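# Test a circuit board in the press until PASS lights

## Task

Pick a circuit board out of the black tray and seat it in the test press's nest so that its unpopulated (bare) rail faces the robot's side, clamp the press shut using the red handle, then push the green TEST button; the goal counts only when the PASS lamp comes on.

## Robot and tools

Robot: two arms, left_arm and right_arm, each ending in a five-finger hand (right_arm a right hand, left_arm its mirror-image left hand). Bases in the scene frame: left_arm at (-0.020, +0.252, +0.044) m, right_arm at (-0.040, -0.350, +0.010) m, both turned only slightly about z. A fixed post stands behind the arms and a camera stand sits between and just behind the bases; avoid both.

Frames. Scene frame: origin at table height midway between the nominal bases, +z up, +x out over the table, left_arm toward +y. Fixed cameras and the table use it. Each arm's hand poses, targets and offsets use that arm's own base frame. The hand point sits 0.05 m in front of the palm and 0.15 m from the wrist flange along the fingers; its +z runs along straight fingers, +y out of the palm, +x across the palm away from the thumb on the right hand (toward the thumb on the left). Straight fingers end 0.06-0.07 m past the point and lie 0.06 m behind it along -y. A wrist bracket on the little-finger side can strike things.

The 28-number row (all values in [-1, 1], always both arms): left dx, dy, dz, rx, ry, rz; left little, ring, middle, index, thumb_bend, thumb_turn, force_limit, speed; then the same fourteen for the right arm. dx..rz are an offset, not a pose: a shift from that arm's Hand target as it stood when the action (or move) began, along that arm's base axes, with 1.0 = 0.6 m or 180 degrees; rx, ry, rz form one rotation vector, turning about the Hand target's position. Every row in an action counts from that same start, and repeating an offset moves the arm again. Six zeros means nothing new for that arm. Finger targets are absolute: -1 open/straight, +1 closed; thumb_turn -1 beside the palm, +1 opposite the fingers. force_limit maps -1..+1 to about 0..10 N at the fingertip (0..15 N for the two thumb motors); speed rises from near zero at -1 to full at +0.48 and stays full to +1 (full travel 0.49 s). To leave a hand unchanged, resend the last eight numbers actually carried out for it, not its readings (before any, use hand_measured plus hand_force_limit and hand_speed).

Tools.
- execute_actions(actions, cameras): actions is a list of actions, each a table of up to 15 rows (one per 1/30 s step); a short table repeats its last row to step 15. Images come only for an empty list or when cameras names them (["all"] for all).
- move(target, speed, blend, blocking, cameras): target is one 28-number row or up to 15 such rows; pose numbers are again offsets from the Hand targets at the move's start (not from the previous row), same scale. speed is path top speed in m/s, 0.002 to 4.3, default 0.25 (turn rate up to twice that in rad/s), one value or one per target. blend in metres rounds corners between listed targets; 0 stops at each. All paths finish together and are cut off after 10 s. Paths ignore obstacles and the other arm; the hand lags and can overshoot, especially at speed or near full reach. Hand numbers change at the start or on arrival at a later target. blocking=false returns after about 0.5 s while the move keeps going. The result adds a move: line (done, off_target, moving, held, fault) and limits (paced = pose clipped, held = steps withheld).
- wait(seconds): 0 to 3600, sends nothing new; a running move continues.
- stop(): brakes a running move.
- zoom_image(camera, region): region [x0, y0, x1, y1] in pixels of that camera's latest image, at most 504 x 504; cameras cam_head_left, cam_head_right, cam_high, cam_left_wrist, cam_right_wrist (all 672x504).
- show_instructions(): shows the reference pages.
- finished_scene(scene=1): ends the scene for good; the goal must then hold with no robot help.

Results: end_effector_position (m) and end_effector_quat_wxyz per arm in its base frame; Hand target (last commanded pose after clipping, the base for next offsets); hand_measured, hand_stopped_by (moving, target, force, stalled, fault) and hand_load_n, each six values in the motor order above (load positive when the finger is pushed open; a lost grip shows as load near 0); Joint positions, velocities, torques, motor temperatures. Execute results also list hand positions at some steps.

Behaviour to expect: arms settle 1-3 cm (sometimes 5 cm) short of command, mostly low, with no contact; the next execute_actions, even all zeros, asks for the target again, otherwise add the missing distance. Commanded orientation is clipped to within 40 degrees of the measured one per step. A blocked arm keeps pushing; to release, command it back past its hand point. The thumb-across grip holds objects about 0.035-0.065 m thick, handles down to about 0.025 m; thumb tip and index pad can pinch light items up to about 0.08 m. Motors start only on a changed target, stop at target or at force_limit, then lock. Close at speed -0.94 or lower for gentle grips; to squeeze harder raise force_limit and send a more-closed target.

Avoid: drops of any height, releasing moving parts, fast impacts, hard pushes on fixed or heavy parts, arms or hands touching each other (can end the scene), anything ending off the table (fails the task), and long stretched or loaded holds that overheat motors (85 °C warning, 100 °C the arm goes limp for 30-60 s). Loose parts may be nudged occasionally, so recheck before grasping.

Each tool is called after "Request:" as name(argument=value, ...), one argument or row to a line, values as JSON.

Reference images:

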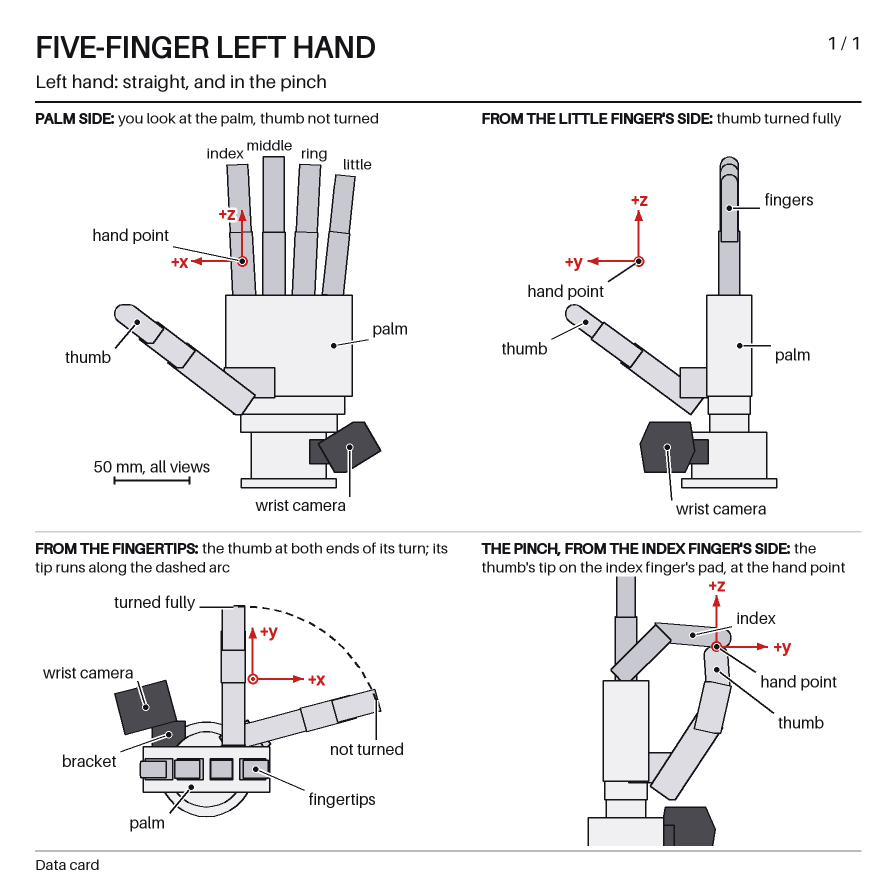

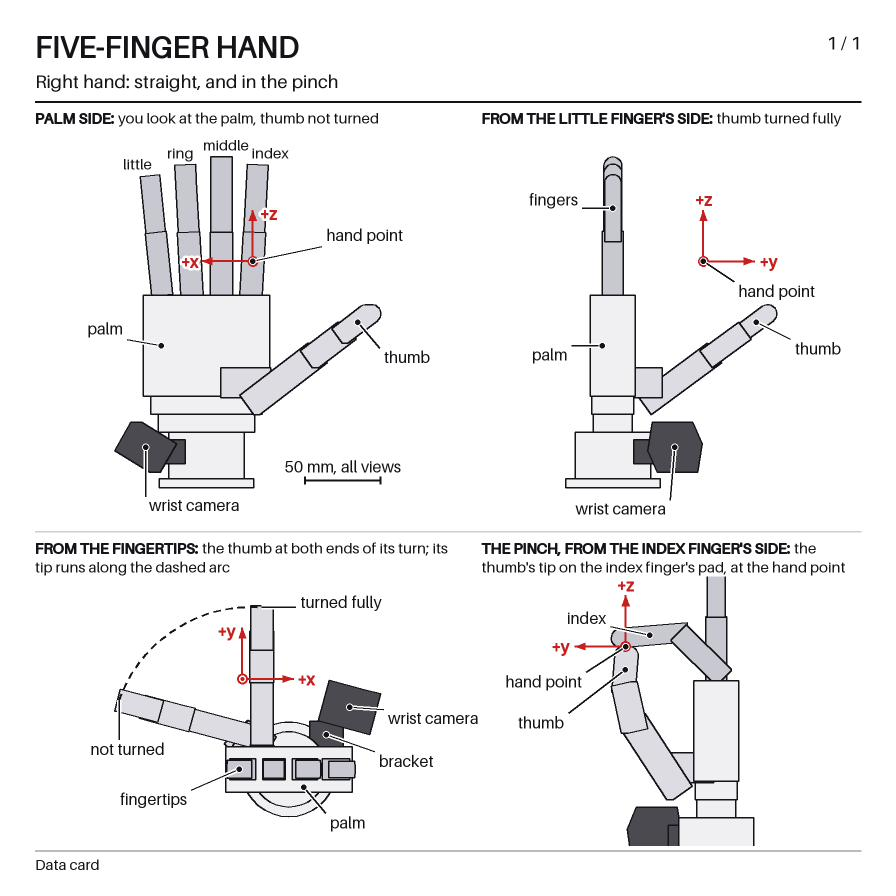

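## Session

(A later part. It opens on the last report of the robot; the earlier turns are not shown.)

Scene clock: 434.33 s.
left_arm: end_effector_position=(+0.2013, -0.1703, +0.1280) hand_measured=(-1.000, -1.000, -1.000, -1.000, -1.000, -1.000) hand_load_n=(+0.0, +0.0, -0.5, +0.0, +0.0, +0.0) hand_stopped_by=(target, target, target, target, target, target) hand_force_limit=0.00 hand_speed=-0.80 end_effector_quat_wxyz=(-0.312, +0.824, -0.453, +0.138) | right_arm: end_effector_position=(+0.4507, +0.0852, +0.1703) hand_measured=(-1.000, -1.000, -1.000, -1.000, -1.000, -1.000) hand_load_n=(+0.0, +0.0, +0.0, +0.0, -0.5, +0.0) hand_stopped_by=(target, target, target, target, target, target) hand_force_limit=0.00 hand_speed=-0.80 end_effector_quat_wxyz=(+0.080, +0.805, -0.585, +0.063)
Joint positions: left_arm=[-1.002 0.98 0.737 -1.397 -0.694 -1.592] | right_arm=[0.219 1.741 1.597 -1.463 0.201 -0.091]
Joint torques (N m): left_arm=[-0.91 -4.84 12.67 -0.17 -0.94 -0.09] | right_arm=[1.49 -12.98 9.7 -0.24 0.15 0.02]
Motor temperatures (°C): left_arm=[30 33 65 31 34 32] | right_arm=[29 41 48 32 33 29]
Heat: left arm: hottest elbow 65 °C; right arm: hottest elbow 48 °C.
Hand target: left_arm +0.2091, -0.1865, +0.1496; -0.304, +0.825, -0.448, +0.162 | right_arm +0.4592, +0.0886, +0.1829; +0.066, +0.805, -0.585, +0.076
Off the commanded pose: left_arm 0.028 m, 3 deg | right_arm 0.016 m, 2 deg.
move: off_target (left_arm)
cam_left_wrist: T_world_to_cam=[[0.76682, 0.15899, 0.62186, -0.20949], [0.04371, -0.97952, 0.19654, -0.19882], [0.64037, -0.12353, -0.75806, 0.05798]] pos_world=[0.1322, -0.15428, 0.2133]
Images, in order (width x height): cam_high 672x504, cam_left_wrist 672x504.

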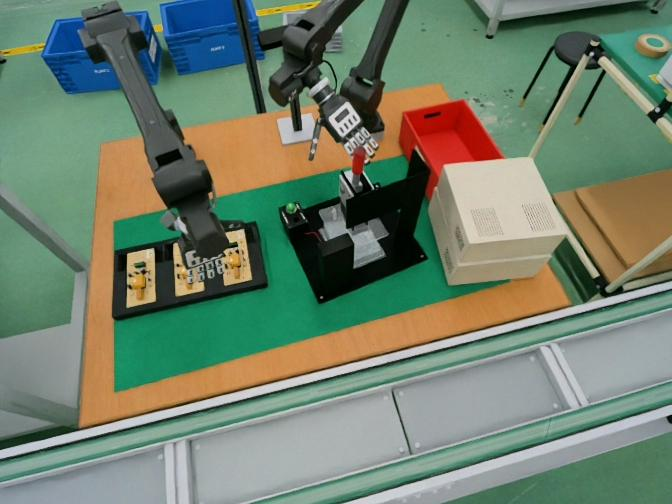

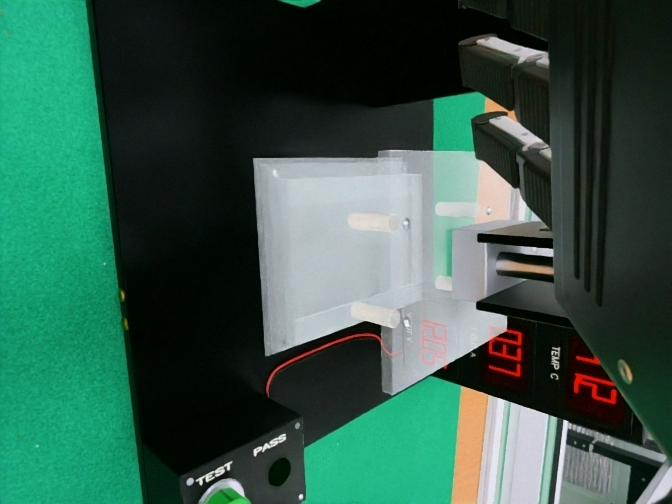

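Request:
execute_actions(
  actions=[],
)

Request:
zoom_image(
  camera="cam_head_left",
  region=[380, 280, 520, 360],
)

Request:
zoom_image(
  camera="cam_head_right",
  region=[380, 280, 520, 370],
)

Request:
zoom_image(
  camera="cam_high",
  region=[100, 200, 290, 340],
)

Scene clock: 503.30 s.
left_arm: end_effector_position=(+0.2013, -0.1703, +0.1281) hand_measured=(-1.000, -1.000, -1.000, -1.000, -1.000, -1.000) hand_load_n=(+0.0, +0.0, +0.0, +0.0, +0.0, -0.5) hand_stopped_by=(target, target, target, target, target, target) hand_force_limit=0.00 hand_speed=-0.80 end_effector_quat_wxyz=(-0.312, +0.824, -0.453, +0.138) | right_arm: end_effector_position=(+0.4507, +0.0852, +0.1703) hand_measured=(-1.000, -1.000, -1.000, -1.000, -1.000, -1.000) hand_load_n=(+0.0, +0.0, +0.0, +0.0, +0.0, +0.0) hand_stopped_by=(target, target, target, target, target, target) hand_force_limit=0.00 hand_speed=-0.80 end_effector_quat_wxyz=(+0.080, +0.805, -0.585, +0.063)
Joint positions: left_arm=[-1.002 0.98 0.737 -1.397 -0.694 -1.593] | right_arm=[0.219 1.741 1.597 -1.463 0.201 -0.091]
Joint velocities: within noise
Joint torques (N m): left_arm=[-0.91 -4.89 12.67 -0.18 -0.94 -0.07] | right_arm=[2.32 -13.68 9.76 -0.28 0.12 0.01]
Motor temperatures (°C): left_arm=[30 33 64 31 36 31] | right_arm=[29 41 48 32 33 29]
Heat: left arm: hottest elbow 64 °C; right arm: hottest elbow 48 °C.
Hand target: left_arm +0.2091, -0.1865, +0.1496; -0.304, +0.825, -0.447, +0.162 | right_arm +0.4592, +0.0886, +0.1829; +0.066, +0.805, -0.585, +0.076
Off the commanded pose: left_arm 0.028 m, 3 deg | right_arm 0.016 m, 2 deg.
camera_calibration:
cam_left_wrist: T_world_to_cam=[[0.76666, 0.15931, 0.62198, -0.20945], [0.04398, -0.97948, 0.19667, -0.19888], [0.64055, -0.12342, -0.75794, 0.05794]] pos_world=[0.1322, -0.15428, 0.2133]

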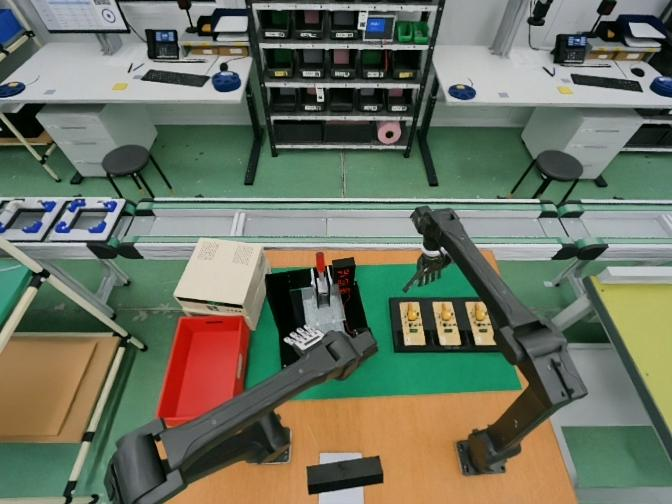

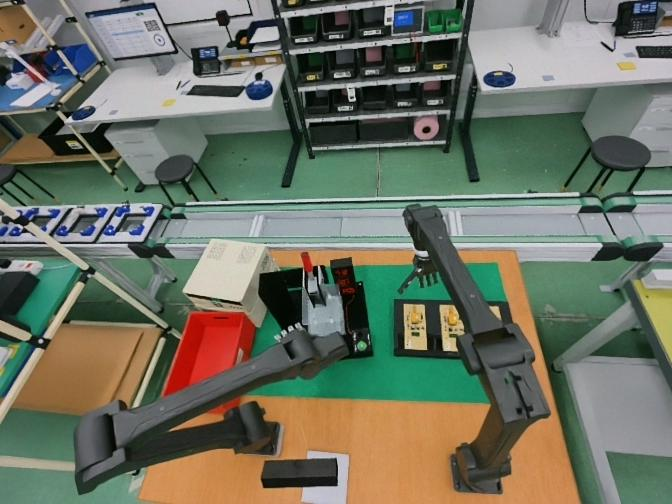

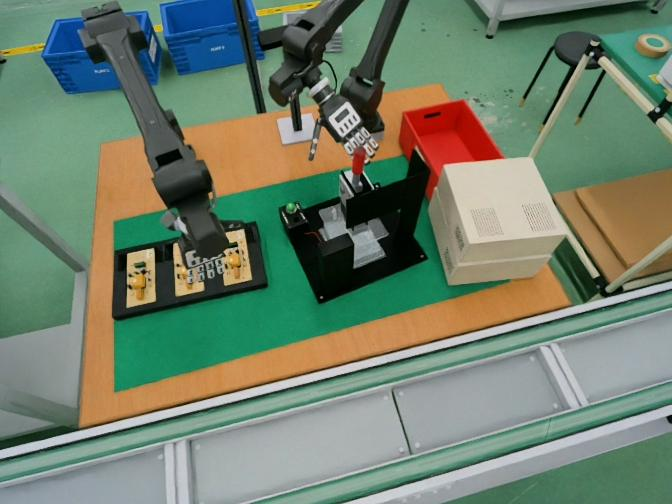

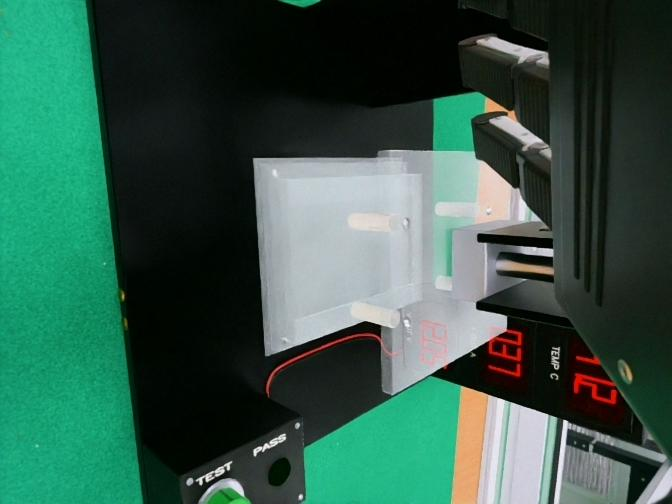

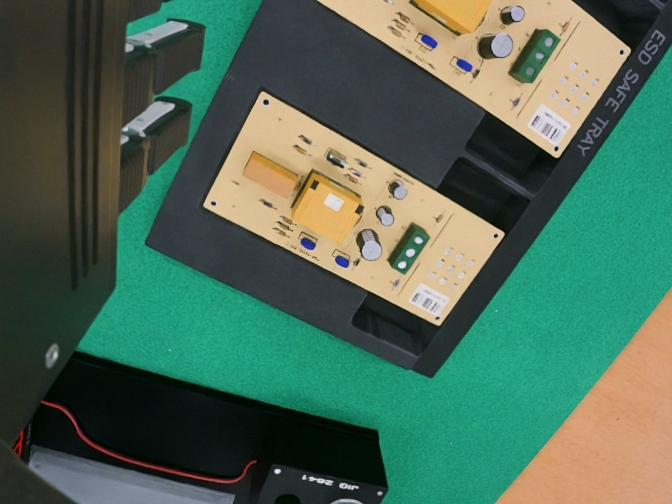

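Scaled by 3.600.

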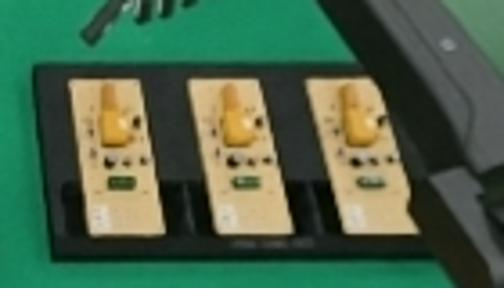

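Scaled by 3.600.

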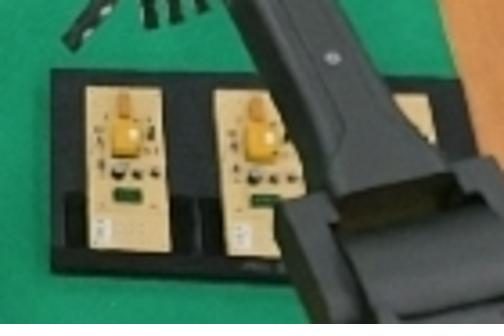

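Scaled by 2.653.

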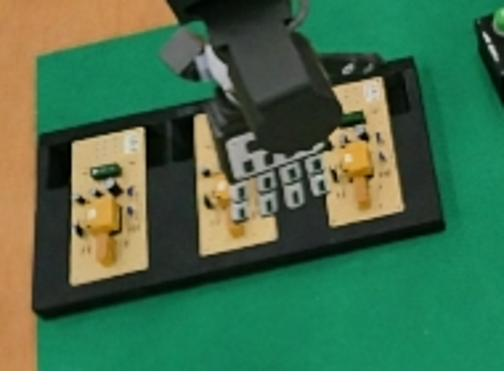

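Request:
move(
  target=[0,0,0,0,0,0,0.9,0.9,0.9,0.9,-1,1,0,-0.3,0,0,0,0,0,0,-1,-1,-1,-1,-1,-1,0,-0.8],
  cameras=[],
)

Request:
move(
  target=[0.05,0.0,-0.07,0,0,0,0.9,0.9,0.9,0.9,-1,1,0,-0.3,0,0,0,0,0,0,-1,-1,-1,-1,-1,-1,0,-0.8],
  speed=0.08,
  cameras=["cam_left_wrist","cam_high"],
)

Request:
zoom_image(
  camera="cam_left_wrist",
  region=[150, 50, 450, 450],
)

Scene clock: 526.73 s.
left_arm: end_effector_position=(+0.2015, -0.1703, +0.1281) hand_measured=(+0.900, +0.900, +0.900, +0.900, -1.000, +1.000) hand_load_n=(+0.0, +0.0, +0.0, +0.0, +0.0, +0.5) hand_stopped_by=(target, target, target, target, target, target) hand_force_limit=0.00 hand_speed=-0.30 end_effector_quat_wxyz=(-0.312, +0.824, -0.453, +0.138) | right_arm: end_effector_position=(+0.4507, +0.0852, +0.1703) hand_measured=(-1.000, -1.000, -1.000, -1.000, -1.000, -1.000) hand_load_n=(+0.0, +0.0, +0.0, +0.0, +0.0, +0.0) hand_stopped_by=(target, target, target, target, target, target) hand_force_limit=0.00 hand_speed=-0.80 end_effector_quat_wxyz=(+0.080, +0.805, -0.585, +0.063)
Joint positions: left_arm=[-1.002 0.98 0.737 -1.397 -0.695 -1.593] | right_arm=[0.219 1.741 1.597 -1.463 0.201 -0.091]
Joint torques (N m): left_arm=[-0.97 -4.89 12.66 -0.2 -0.88 -0.05] | right_arm=[2.02 -13.45 9.73 -0.23 0.19 0]
Motor temperatures (°C): left_arm=[30 33 65 31 36 31] | right_arm=[29 41 49 32 33 29]
Heat: left arm: hottest elbow 65 °C; right arm: hottest elbow 49 °C.
Hand target: left_arm +0.2091, -0.1865, +0.1496; -0.304, +0.825, -0.448, +0.162 | right_arm +0.4592, +0.0886, +0.1829; +0.066, +0.805, -0.585, +0.076
Off the commanded pose: left_arm 0.028 m, 3 deg | right_arm 0.016 m, 2 deg.
move: done

Scene clock: 528.17 s.
left_arm: end_effector_position=(+0.2342, -0.1866, +0.1063) hand_measured=(+0.900, +0.900, +0.900, +0.900, -1.000, +1.000) hand_load_n=(+0.0, +0.0, +0.0, +0.0, +0.0, +0.0) hand_stopped_by=(target, target, target, target, target, target) hand_force_limit=0.00 hand_speed=-0.30 end_effector_quat_wxyz=(-0.303, +0.825, -0.450, +0.159) | right_arm: end_effector_position=(+0.4507, +0.0852, +0.1703) hand_measured=(-1.000, -1.000, -1.000, -1.000, -1.000, -1.000) hand_load_n=(+0.0, +0.0, +0.0, +0.0, +0.0, +0.0) hand_stopped_by=(target, target, target, target, target, target) hand_force_limit=0.00 hand_speed=-0.80 end_effector_quat_wxyz=(+0.080, +0.805, -0.585, +0.063)
Joint positions: left_arm=[-0.93 1.048 0.715 -1.195 -0.697 -1.487] | right_arm=[0.219 1.741 1.597 -1.463 0.201 -0.091]
Joint torques (N m): left_arm=[1.14 -5.48 8.49 0.88 -0.75 0.14] | right_arm=[2.02 -13.1 9.74 -0.42 0.16 -0.03]
Motor temperatures (°C): left_arm=[30 33 64 31 36 31] | right_arm=[29 41 49 32 33 29]
Heat: left arm: hottest elbow 64 °C; right arm: hottest elbow 49 °C.
Hand target: left_arm +0.2391, -0.1865, +0.1076; -0.304, +0.825, -0.447, +0.162 | right_arm +0.4592, +0.0886, +0.1829; +0.066, +0.805, -0.585, +0.076
Off the commanded pose: left_arm 0.005 m, 0 deg | right_arm 0.016 m, 2 deg.
move: done
cam_left_wrist: T_world_to_cam=[[0.75102, 0.17508, 0.63664, -0.21348], [0.0293, -0.97209, 0.23278, -0.21105], [0.65963, -0.15617, -0.73519, 0.00539]] pos_world=[0.16295, -0.16694, 0.189]
Images, in order (width x height): cam_high 672x504, cam_left_wrist 672x504.

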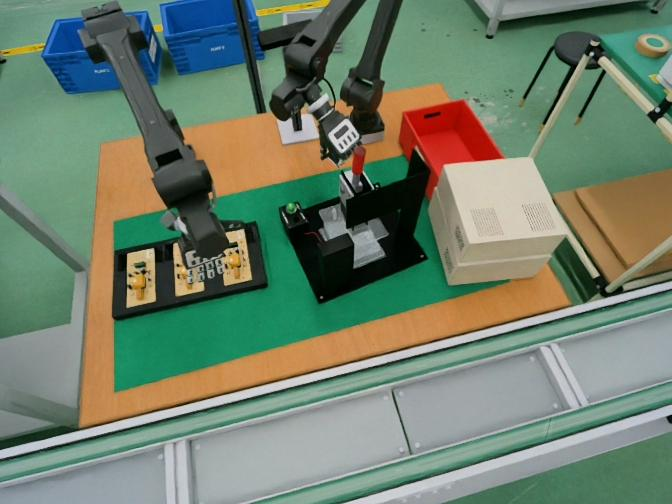

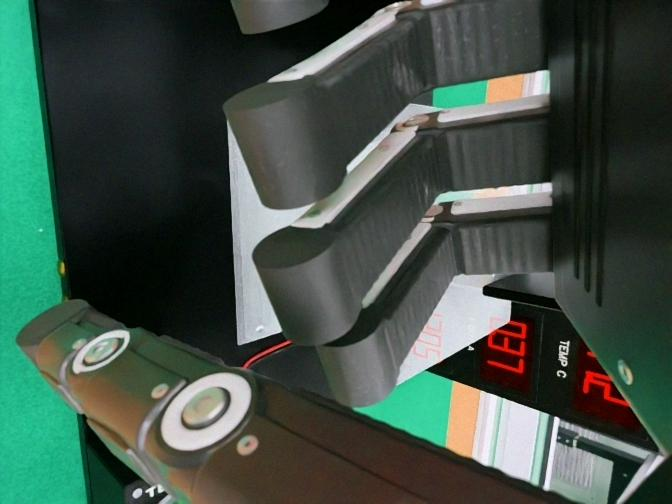

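Scaled by 1.260.

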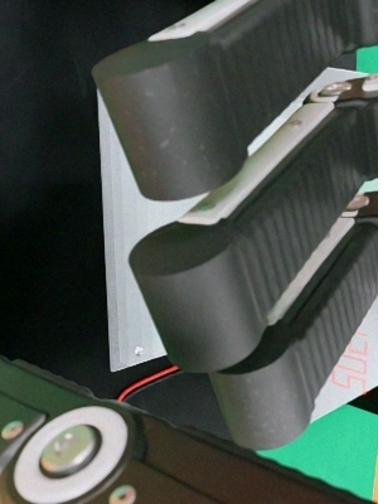

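Request:
move(
  target=[
    [-0.1,0.0,0.0,0,0,0,0.9,0.9,0.9,0.9,-1,1,0,-0.3,0,0,0,0,0,0,-1,-1,-1,-1,-1,-1,0,-0.8],
    [-0.1,0.0,-0.0,0,-0.11,0,-1,-1,-1,-1,-1,-1,0,-0.3,0,0,0,0,0,0,-1,-1,-1,-1,-1,-1,0,-0.8],
  ],
  speed=0.12,
  cameras=["cam_left_wrist","cam_high"],
)

Request:
zoom_image(
  camera="cam_left_wrist",
  region=[200, 100, 500, 400],
)

Scene clock: 543.67 s.
left_arm: end_effector_position=(+0.1800, -0.1821, +0.1040) hand_measured=(-1.000, -1.000, -1.000, -1.000, -1.000, -1.000) hand_load_n=(+0.0, +0.0, +0.0, +0.0, +0.0, +0.0) hand_stopped_by=(target, target, target, target, target, target) hand_force_limit=0.00 hand_speed=-0.30 end_effector_quat_wxyz=(-0.369, +0.784, -0.408, +0.286) | right_arm: end_effector_position=(+0.4507, +0.0852, +0.1703) hand_measured=(-1.000, -1.000, -1.000, -1.000, -1.000, -1.000) hand_load_n=(+0.0, +0.0, +0.0, +0.0, +0.0, +0.0) hand_stopped_by=(target, target, target, target, target, target) hand_force_limit=0.00 hand_speed=-0.80 end_effector_quat_wxyz=(+0.080, +0.805, -0.585, +0.063)
Joint positions: left_arm=[-1.349 1.012 0.582 -1.438 -0.941 -2.113] | right_arm=[0.219 1.741 1.597 -1.463 0.201 -0.091]
Joint torques (N m): left_arm=[-0.91 -5.07 7.56 0.06 -1.02 -0.07] | right_arm=[2.37 -13.04 9.84 -0.16 0.12 0.01]
Motor temperatures (°C): left_arm=[30 33 60 31 36 31] | right_arm=[29 41 49 32 33 29]
Heat: left arm: hottest elbow 60 °C; right arm: hottest elbow 49 °C.
Hand target: left_arm +0.1791, -0.1865, +0.1076; -0.376, +0.785, -0.389, +0.301 | right_arm +0.4592, +0.0886, +0.1829; +0.066, +0.805, -0.585, +0.076
Off the commanded pose: left_arm 0.006 m, 3 deg | right_arm 0.016 m, 2 deg.
joint sent to its limit (left arm) — joint 6 (wrist roll), lower limit. The joint targets are off in orientation, not in position.
move: off_target (left_arm); target 2's new numbers were sent with left_arm's hand 0.006 m and 3 deg from that target
cam_left_wrist: T_world_to_cam=[[0.52465, 0.15545, 0.83701, -0.15575], [-0.06436, -0.97313, 0.22107, -0.18663], [0.84888, -0.16986, -0.50055, -0.02074]] pos_world=[0.08731, -0.16093, 0.16124]
Images, in order (width x height): cam_high 672x504, cam_left_wrist 672x504.

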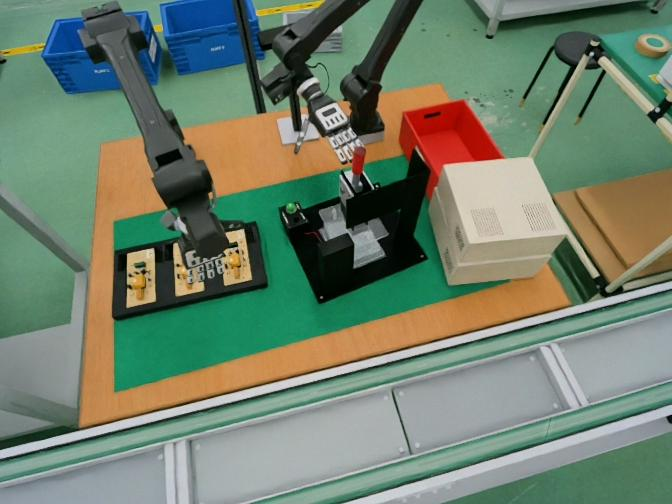

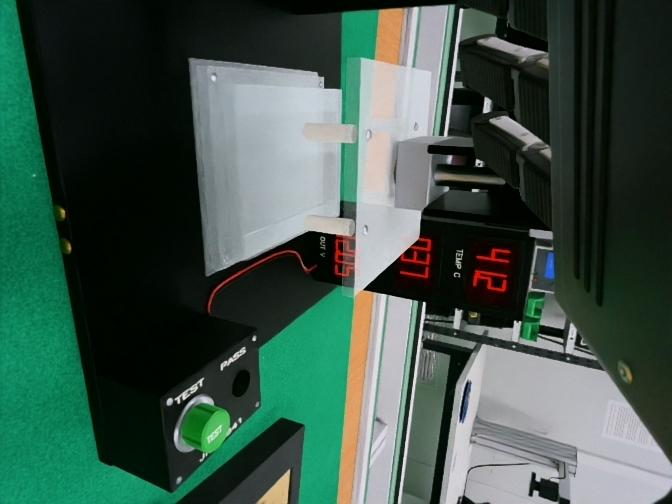

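Scaled by 1.680.

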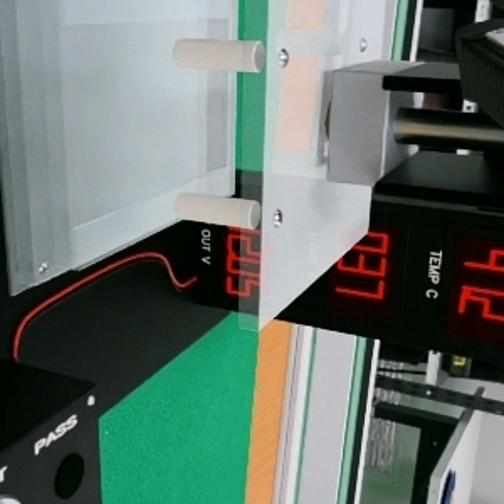

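Request:
zoom_image(
  camera="cam_left_wrist",
  region=[180, 50, 360, 280],
)

Scaled by 2.191.

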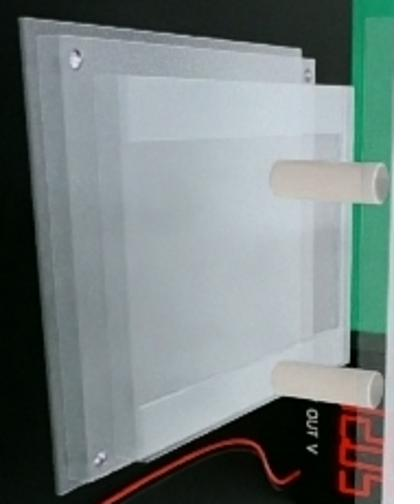

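Request:
move(
  target=[0.0,0.08,0.15,0,0.11,0,-1,-1,-1,-1,-1,-1,0,-0.3,0,0,0,0,0,0,-1,-1,-1,-0.4,-1,1,0,-0.3],
  speed=0.15,
  cameras=[],
)

Request:
move(
  target=[0.07,0.31,0.15,0,0,-0.183,-1,-1,-1,-1,-1,-1,0,-0.3,0,0,0,0,0,0,-1,-1,-1,-0.4,-1,1,0,-0.3],
  speed=0.2,
  cameras=["cam_left_wrist","cam_right_wrist"],
)

Scene clock: 761.20 s.
left_arm: end_effector_position=(+0.1740, -0.1319, +0.1770) hand_measured=(-1.000, -1.000, -1.000, -1.000, -1.000, -1.000) hand_load_n=(+0.0, +0.0, +0.0, +0.0, +0.0, -0.5) hand_stopped_by=(target, target, target, target, target, target) hand_force_limit=0.00 hand_speed=-0.30 end_effector_quat_wxyz=(-0.315, +0.821, -0.454, +0.146) | right_arm: end_effector_position=(+0.4507, +0.0852, +0.1703) hand_measured=(-1.000, -1.000, -1.000, -0.400, -1.000, +1.000) hand_load_n=(+0.0, +0.0, +0.0, +0.0, +0.0, +0.0) hand_stopped_by=(target, target, target, target, target, target) hand_force_limit=0.00 hand_speed=-0.30 end_effector_quat_wxyz=(+0.080, +0.805, -0.585, +0.063)
Joint positions: left_arm=[-1.028 0.802 0.772 -1.618 -0.706 -1.618] | right_arm=[0.219 1.741 1.597 -1.463 0.201 -0.091]
Joint torques (N m): left_arm=[1.08 -3.6 12.57 -0.17 -0.5 0.14] | right_arm=[1.73 -13.33 9.73 -0.36 0.17 0.01]
Motor temperatures (°C): left_arm=[30 32 49 30 37 31] | right_arm=[28 42 50 32 32 29]
Heat: left arm: hottest elbow 49 °C; right arm: hottest elbow 50 °C.
Hand target: left_arm +0.1791, -0.1385, +0.1976; -0.304, +0.825, -0.448, +0.162 | right_arm +0.4592, +0.0886, +0.1829; +0.066, +0.805, -0.585, +0.076
Off the commanded pose: left_arm 0.022 m, 2 deg | right_arm 0.016 m, 2 deg.
move: off_target (left_arm)

Scene clock: 763.87 s.
left_arm: end_effector_position=(+0.2172, +0.0406, +0.2646) hand_measured=(-1.000, -1.000, -1.000, -1.000, -1.000, -1.000) hand_load_n=(+0.0, +0.0, +0.0, +0.0, +0.0, +0.0) hand_stopped_by=(target, target, target, target, target, target) hand_force_limit=0.00 hand_speed=-0.30 end_effector_quat_wxyz=(-0.225, +0.669, -0.667, +0.238) | right_arm: end_effector_position=(+0.4507, +0.0852, +0.1703) hand_measured=(-1.000, -1.000, -1.000, -0.400, -1.000, +1.000) hand_load_n=(+0.0, +0.0, +0.0, +0.0, +0.0, +0.0) hand_stopped_by=(target, target, target, target, target, target) hand_force_limit=0.00 hand_speed=-0.30 end_effector_quat_wxyz=(+0.080, +0.805, -0.585, +0.063)
Joint positions: left_arm=[0.483 0.624 0.91 -1.254 0.306 0.382] | right_arm=[0.219 1.741 1.597 -1.463 0.201 -0.091]
Joint torques (N m): left_arm=[1.26 -1.85 13.9 0.92 0.17 0.13] | right_arm=[2.2 -13.51 9.8 -0.21 0.1 0.03]
Heat: left arm: hottest elbow 50 °C; right arm: hottest elbow 50 °C.
Hand target: left_arm +0.2210, +0.0475, +0.2875; -0.246, +0.665, -0.663, +0.241 | right_arm +0.4592, +0.0886, +0.1829; +0.066, +0.805, -0.585, +0.076
Off the commanded pose: left_arm 0.024 m, 2 deg | right_arm 0.016 m, 2 deg.
move: off_target (left_arm)
cam_left_wrist: T_world_to_cam=[[0.7437, -0.24593, 0.62164, -0.3186], [-0.49932, -0.82265, 0.27191, 0.07185], [0.44452, -0.51261, -0.73459, 0.22949]] pos_world=[0.1708, 0.09839, 0.3471]

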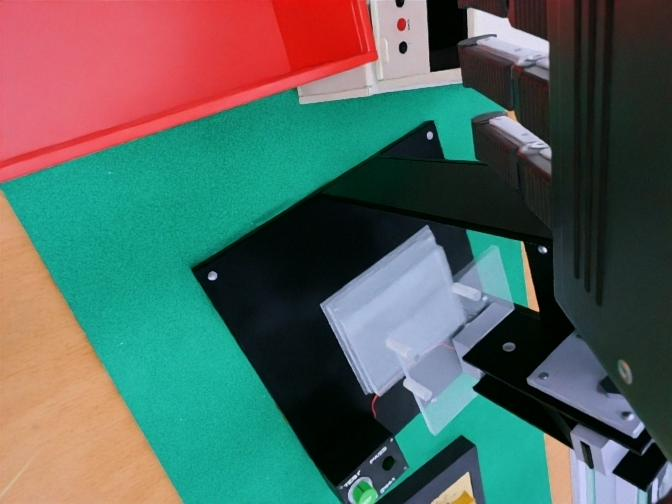

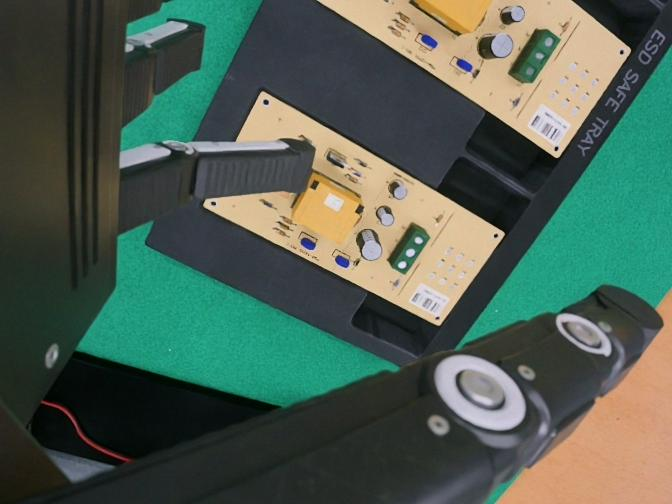

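Request:
move(
  target=[
    [0,0,0,0,0,0,-1,-1,-1,-1,-1,-1,0,-0.3,-0.1,0.03,0.1,0.0217,-0.2079,0.2264,-1,-1,-1,-0.4,-1,1,0,-0.3],
    [0,0,0,0,0,0,-1,-1,-1,-1,-1,-1,0,-0.3,-0.196,0.047,0.1,0.0434,-0.4158,0.4528,-1,-1,-1,-0.4,-1,1,0,-0.3],
  ],
  speed=0.2,
  blend=0.03,
  cameras=["all"],
)

Scene clock: 798.43 s.
left_arm: end_effector_position=(+0.2172, +0.0405, +0.2646) hand_measured=(-1.000, -1.000, -1.000, -1.000, -1.000, -1.000) hand_load_n=(+0.0, +0.0, +0.0, +0.0, +0.0, +0.0) hand_stopped_by=(target, target, target, target, target, target) hand_force_limit=0.00 hand_speed=-0.30 end_effector_quat_wxyz=(-0.225, +0.669, -0.667, +0.238) | right_arm: end_effector_position=(+0.3378, +0.1175, +0.2322) hand_measured=(-1.000, -1.000, -1.000, -0.400, -1.000, +1.000) hand_load_n=(+0.0, +0.0, +0.0, +0.0, +0.0, +0.0) hand_stopped_by=(target, target, target, target, target, target) hand_force_limit=0.00 hand_speed=-0.30 end_effector_quat_wxyz=(-0.385, +0.783, +0.099, +0.478)
Joint positions: left_arm=[0.483 0.624 0.91 -1.254 0.306 0.383] | right_arm=[0.088 0.579 0.487 -0.233 -0.689 -1.229]
Joint torques (N m): left_arm=[1.26 -1.79 13.87 0.91 0.18 0.14] | right_arm=[1.44 -1.73 9.35 2.51 -0.32 -0.23]
Motor temperatures (°C): left_arm=[30 32 58 30 35 31] | right_arm=[28 41 51 32 32 29]
Heat: left arm: hottest elbow 58 °C; right arm: hottest elbow 51 °C.
Hand target: left_arm +0.2211, +0.0475, +0.2876; -0.246, +0.665, -0.663, +0.241 | right_arm +0.3416, +0.1168, +0.2429; -0.381, +0.772, +0.114, +0.496
Off the commanded pose: left_arm 0.024 m, 2 deg | right_arm 0.011 m, 3 deg.
move: off_target (right_arm)
cam_left_wrist: T_world_to_cam=[[0.74345, -0.24626, 0.62181, -0.31864], [-0.49979, -0.82237, 0.27187, 0.07189], [0.4444, -0.5129, -0.73447, 0.22957]] pos_world=[0.1708, 0.09839, 0.3472]
cam_right_wrist: T_world_to_cam=[[0.65186, -0.70365, -0.28276, -0.06817], [-0.65893, -0.34101, -0.67046, 0.4165], [0.37535, 0.62337, -0.68595, 0.07489]] pos_world=[0.29078, 0.04738, 0.31134]

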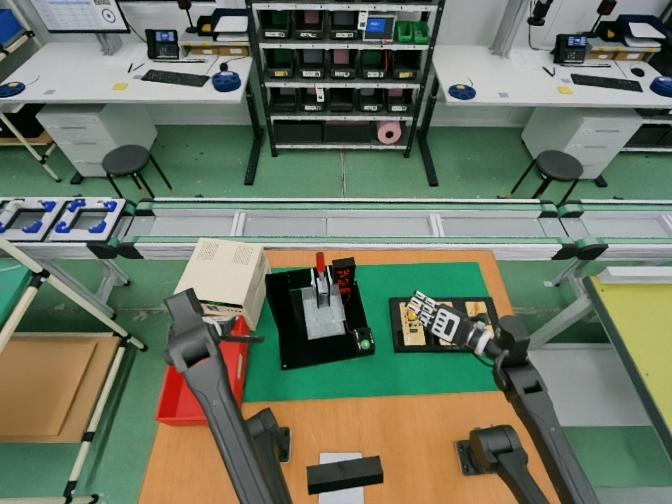

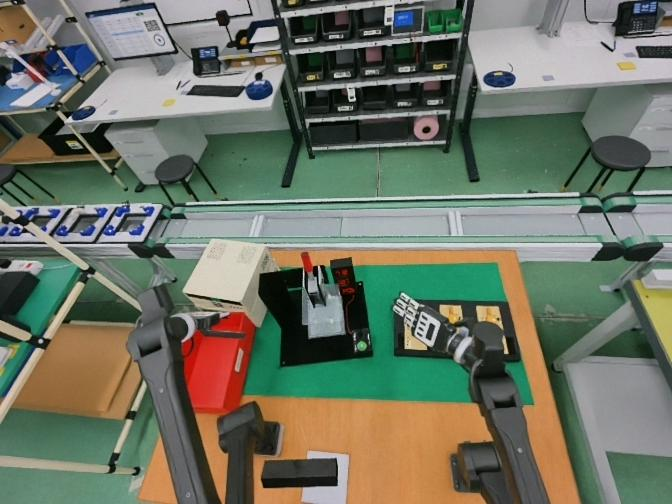

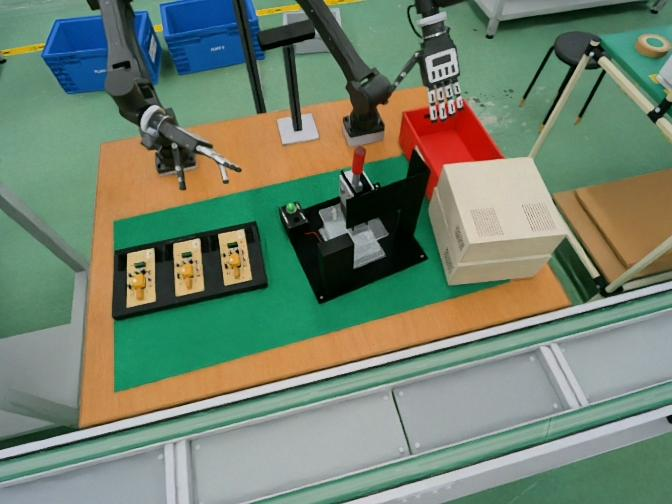

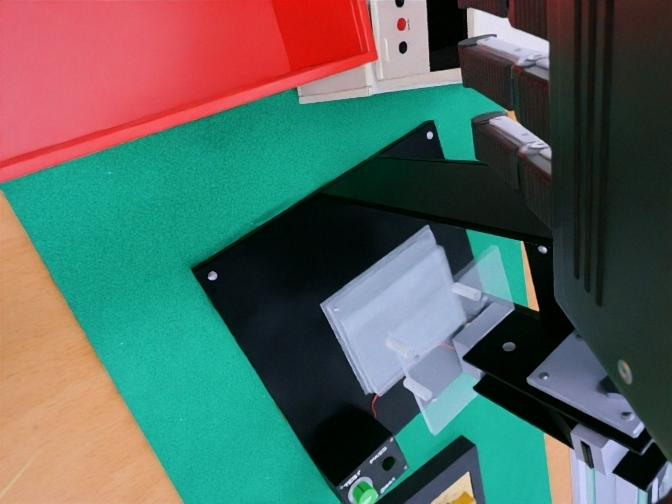

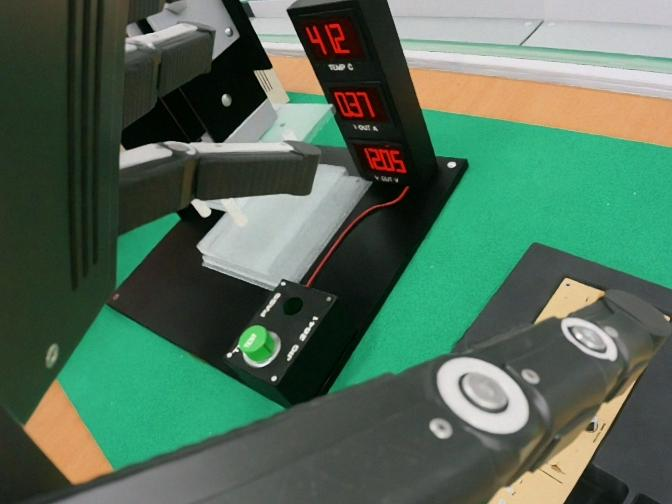

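Request:
zoom_image(
  camera="cam_head_left",
  region=[380, 270, 520, 370],
)

Request:
zoom_image(
  camera="cam_high",
  region=[90, 90, 290, 330],
)

Scaled by 3.600.

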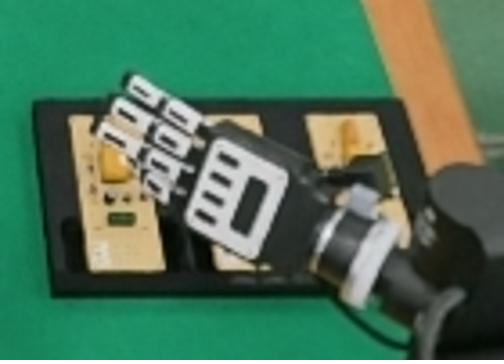

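Scaled by 2.100.

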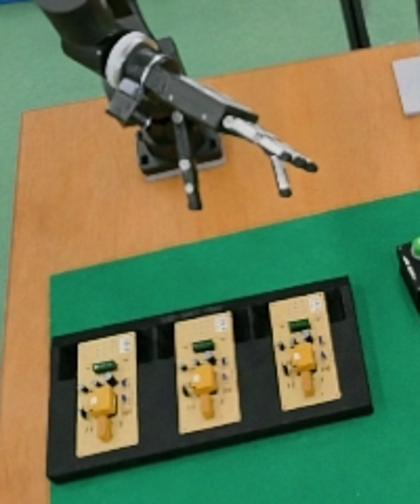

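Request:
move(
  target=[0,0,0,0,0,0,-1,-1,-1,-1,-1,-1,0,-0.3,0.027,0.018,-0.18,0,0,0,-1,-1,-1,-0.4,-1,1,0,-0.3],
  speed=0.12,
  cameras=["cam_high","cam_right_wrist","cam_head_right"],
)

Request:
zoom_image(
  camera="cam_high",
  region=[140, 140, 290, 290],
)

Scene clock: 826.00 s.
left_arm: end_effector_position=(+0.2172, +0.0405, +0.2646) hand_measured=(-1.000, -1.000, -1.000, -1.000, -1.000, -1.000) hand_load_n=(+0.0, +0.0, +0.0, +0.0, +0.0, +0.0) hand_stopped_by=(target, target, target, target, target, target) hand_force_limit=0.00 hand_speed=-0.30 end_effector_quat_wxyz=(-0.225, +0.669, -0.667, +0.238) | right_arm: end_effector_position=(+0.3537, +0.1239, +0.1251) hand_measured=(-1.000, -1.000, -1.000, -0.400, -1.000, +1.000) hand_load_n=(+0.0, +0.0, +0.0, -0.5, -0.5, +0.0) hand_stopped_by=(target, target, target, target, target, target) hand_force_limit=0.00 hand_speed=-0.30 end_effector_quat_wxyz=(-0.381, +0.782, +0.104, +0.483)
Joint positions: left_arm=[0.483 0.624 0.91 -1.254 0.306 0.383] | right_arm=[0.117 0.822 0.26 0.249 -0.658 -1.23]
Joint torques (N m): left_arm=[1.26 -1.73 13.87 0.92 0.18 0.14] | right_arm=[2.55 -1.61 8.35 2.39 0.03 -0.1]
Motor temperatures (°C): left_arm=[30 32 61 30 34 31] | right_arm=[28 39 54 33 32 29]
Heat: left arm: hottest elbow 61 °C; right arm: hottest elbow 54 °C.
Hand target: left_arm +0.2211, +0.0475, +0.2876; -0.246, +0.665, -0.663, +0.241 | right_arm +0.3578, +0.1276, +0.1349; -0.381, +0.772, +0.114, +0.496
Off the commanded pose: left_arm 0.024 m, 2 deg | right_arm 0.011 m, 2 deg.
move: off_target (right_arm)
cam_right_wrist: T_world_to_cam=[[0.65541, -0.70612, -0.26802, -0.10706], [-0.65008, -0.34675, -0.67614, 0.35556], [0.3845, 0.61738, -0.6863, -0.01102]] pos_world=[0.30555, 0.0545, 0.20415]
Images, in order (width x height): cam_head_right 672x504, cam_high 672x504, cam_right_wrist 672x504.

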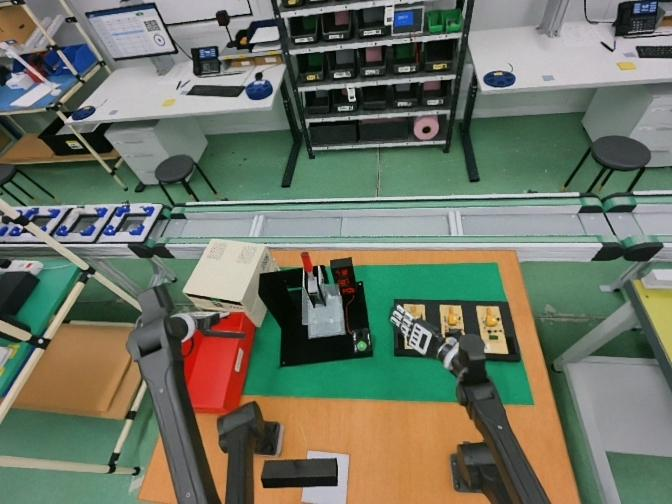

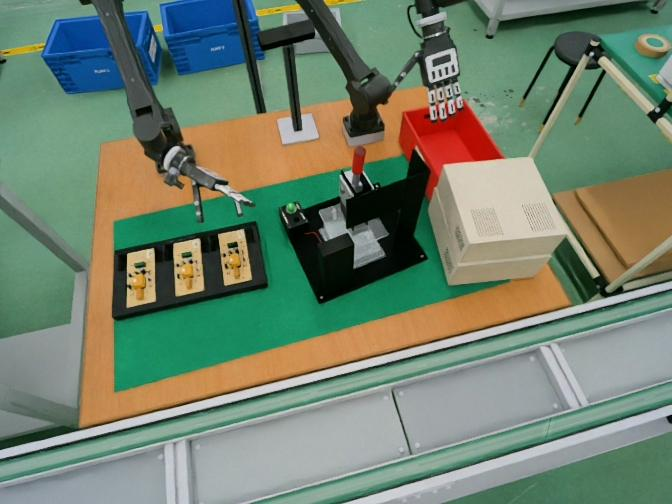

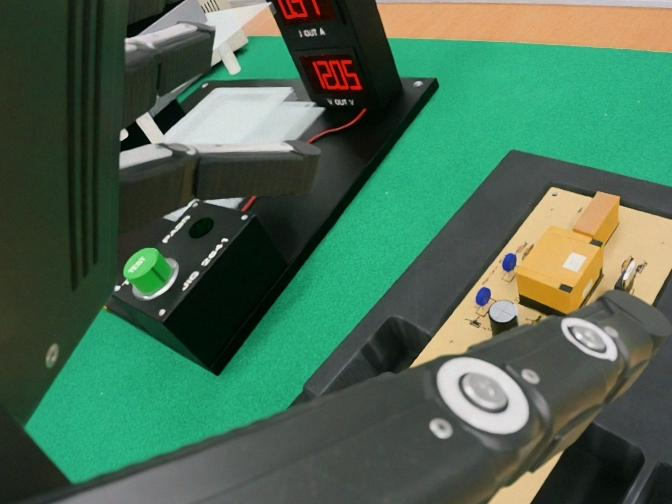

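Scaled by 3.360.

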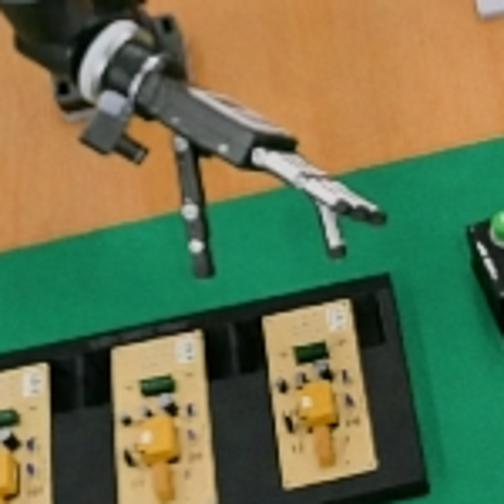

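Request:
move(
  target=[0,0,0,0,0,0,-1,-1,-1,-1,-1,-1,0,-0.3,-0.005,0.01,-0.12,0,0,0,-1,-1,-1,-0.4,-1,1,0,-0.3],
  speed=0.08,
  cameras=["cam_high","cam_right_wrist","cam_head_right"],
)

Request:
zoom_image(
  camera="cam_high",
  region=[160, 160, 290, 290],
)

Request:
zoom_image(
  camera="cam_head_right",
  region=[380, 290, 480, 370],
)

Scene clock: 844.43 s.
left_arm: end_effector_position=(+0.2172, +0.0405, +0.2646) hand_measured=(-1.000, -1.000, -1.000, -1.000, -1.000, -1.000) hand_load_n=(+0.0, +0.0, +0.0, +0.0, +0.0, +0.0) hand_stopped_by=(target, target, target, target, target, target) hand_force_limit=0.00 hand_speed=-0.30 end_effector_quat_wxyz=(-0.225, +0.669, -0.667, +0.238) | right_arm: end_effector_position=(+0.3524, +0.1297, +0.0562) hand_measured=(-1.000, -1.000, -1.000, -0.400, -1.000, +1.000) hand_load_n=(+0.0, +0.0, +0.0, +0.0, +0.0, +0.5) hand_stopped_by=(target, target, target, target, target, target) hand_force_limit=0.00 hand_speed=-0.30 end_effector_quat_wxyz=(-0.378, +0.780, +0.109, +0.487)
Joint positions: left_arm=[0.483 0.624 0.91 -1.254 0.306 0.383] | right_arm=[0.148 1.168 0.147 0.72 -0.629 -1.23]
Joint torques (N m): left_arm=[1.2 -1.79 13.86 0.91 0.18 0.14] | right_arm=[2.2 -3.37 5.55 2.41 0.03 0.02]
Motor temperatures (°C): left_arm=[30 32 63 30 34 31] | right_arm=[28 38 51 33 32 29]
Heat: left arm: hottest elbow 63 °C; right arm: hottest elbow 51 °C.
Hand target: left_arm +0.2211, +0.0475, +0.2876; -0.246, +0.665, -0.663, +0.241 | right_arm +0.3548, +0.1336, +0.0629; -0.381, +0.772, +0.114, +0.496
Off the commanded pose: left_arm 0.024 m, 2 deg | right_arm 0.008 m, 2 deg.
move: done
cam_right_wrist: T_world_to_cam=[[0.66067, -0.70623, -0.25447, -0.12324], [-0.64043, -0.35342, -0.68187, 0.30806], [0.39162, 0.61345, -0.68579, -0.06336]] pos_world=[0.30353, 0.06071, 0.13525]
Images, in order (width x height): cam_head_right 672x504, cam_high 672x504, cam_right_wrist 672x504.

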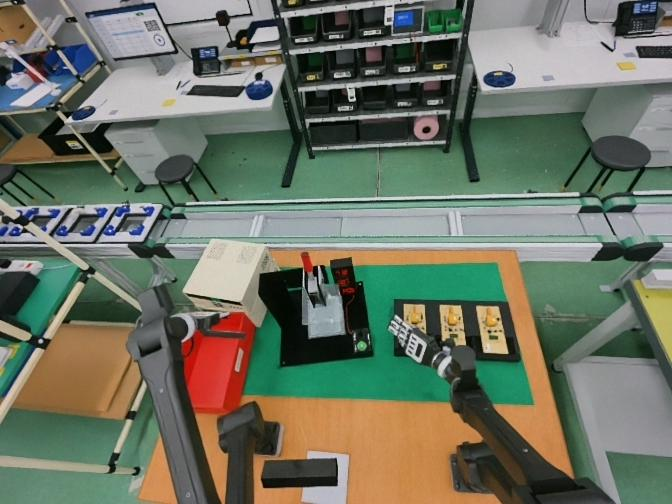

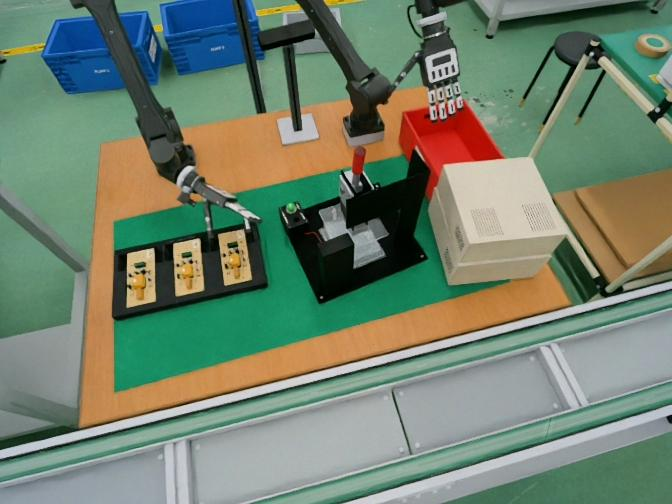

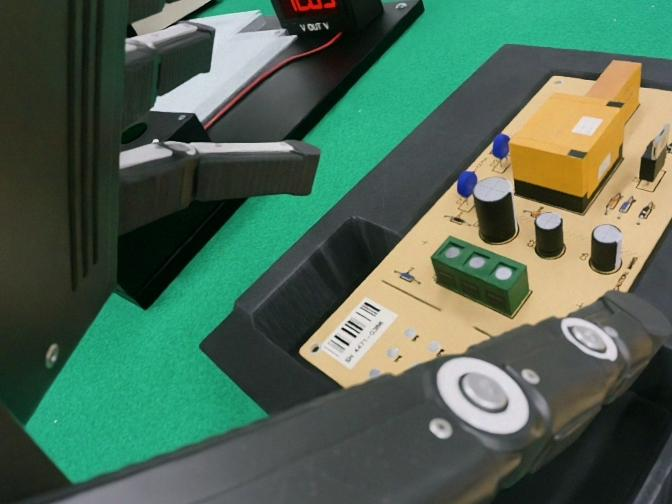

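Scaled by 3.877.

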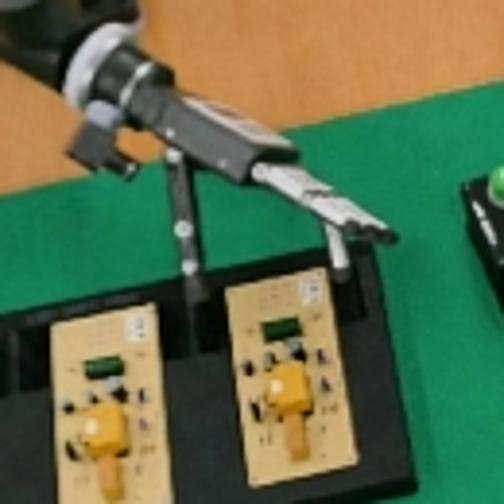

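Scaled by 5.040.

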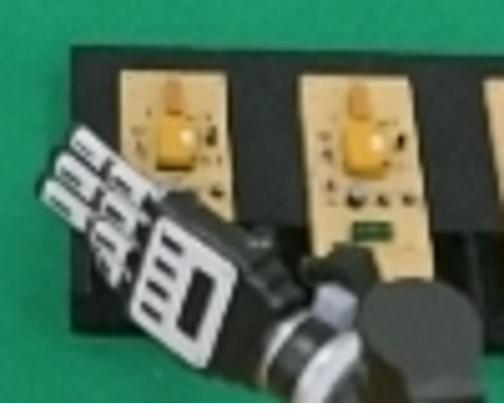

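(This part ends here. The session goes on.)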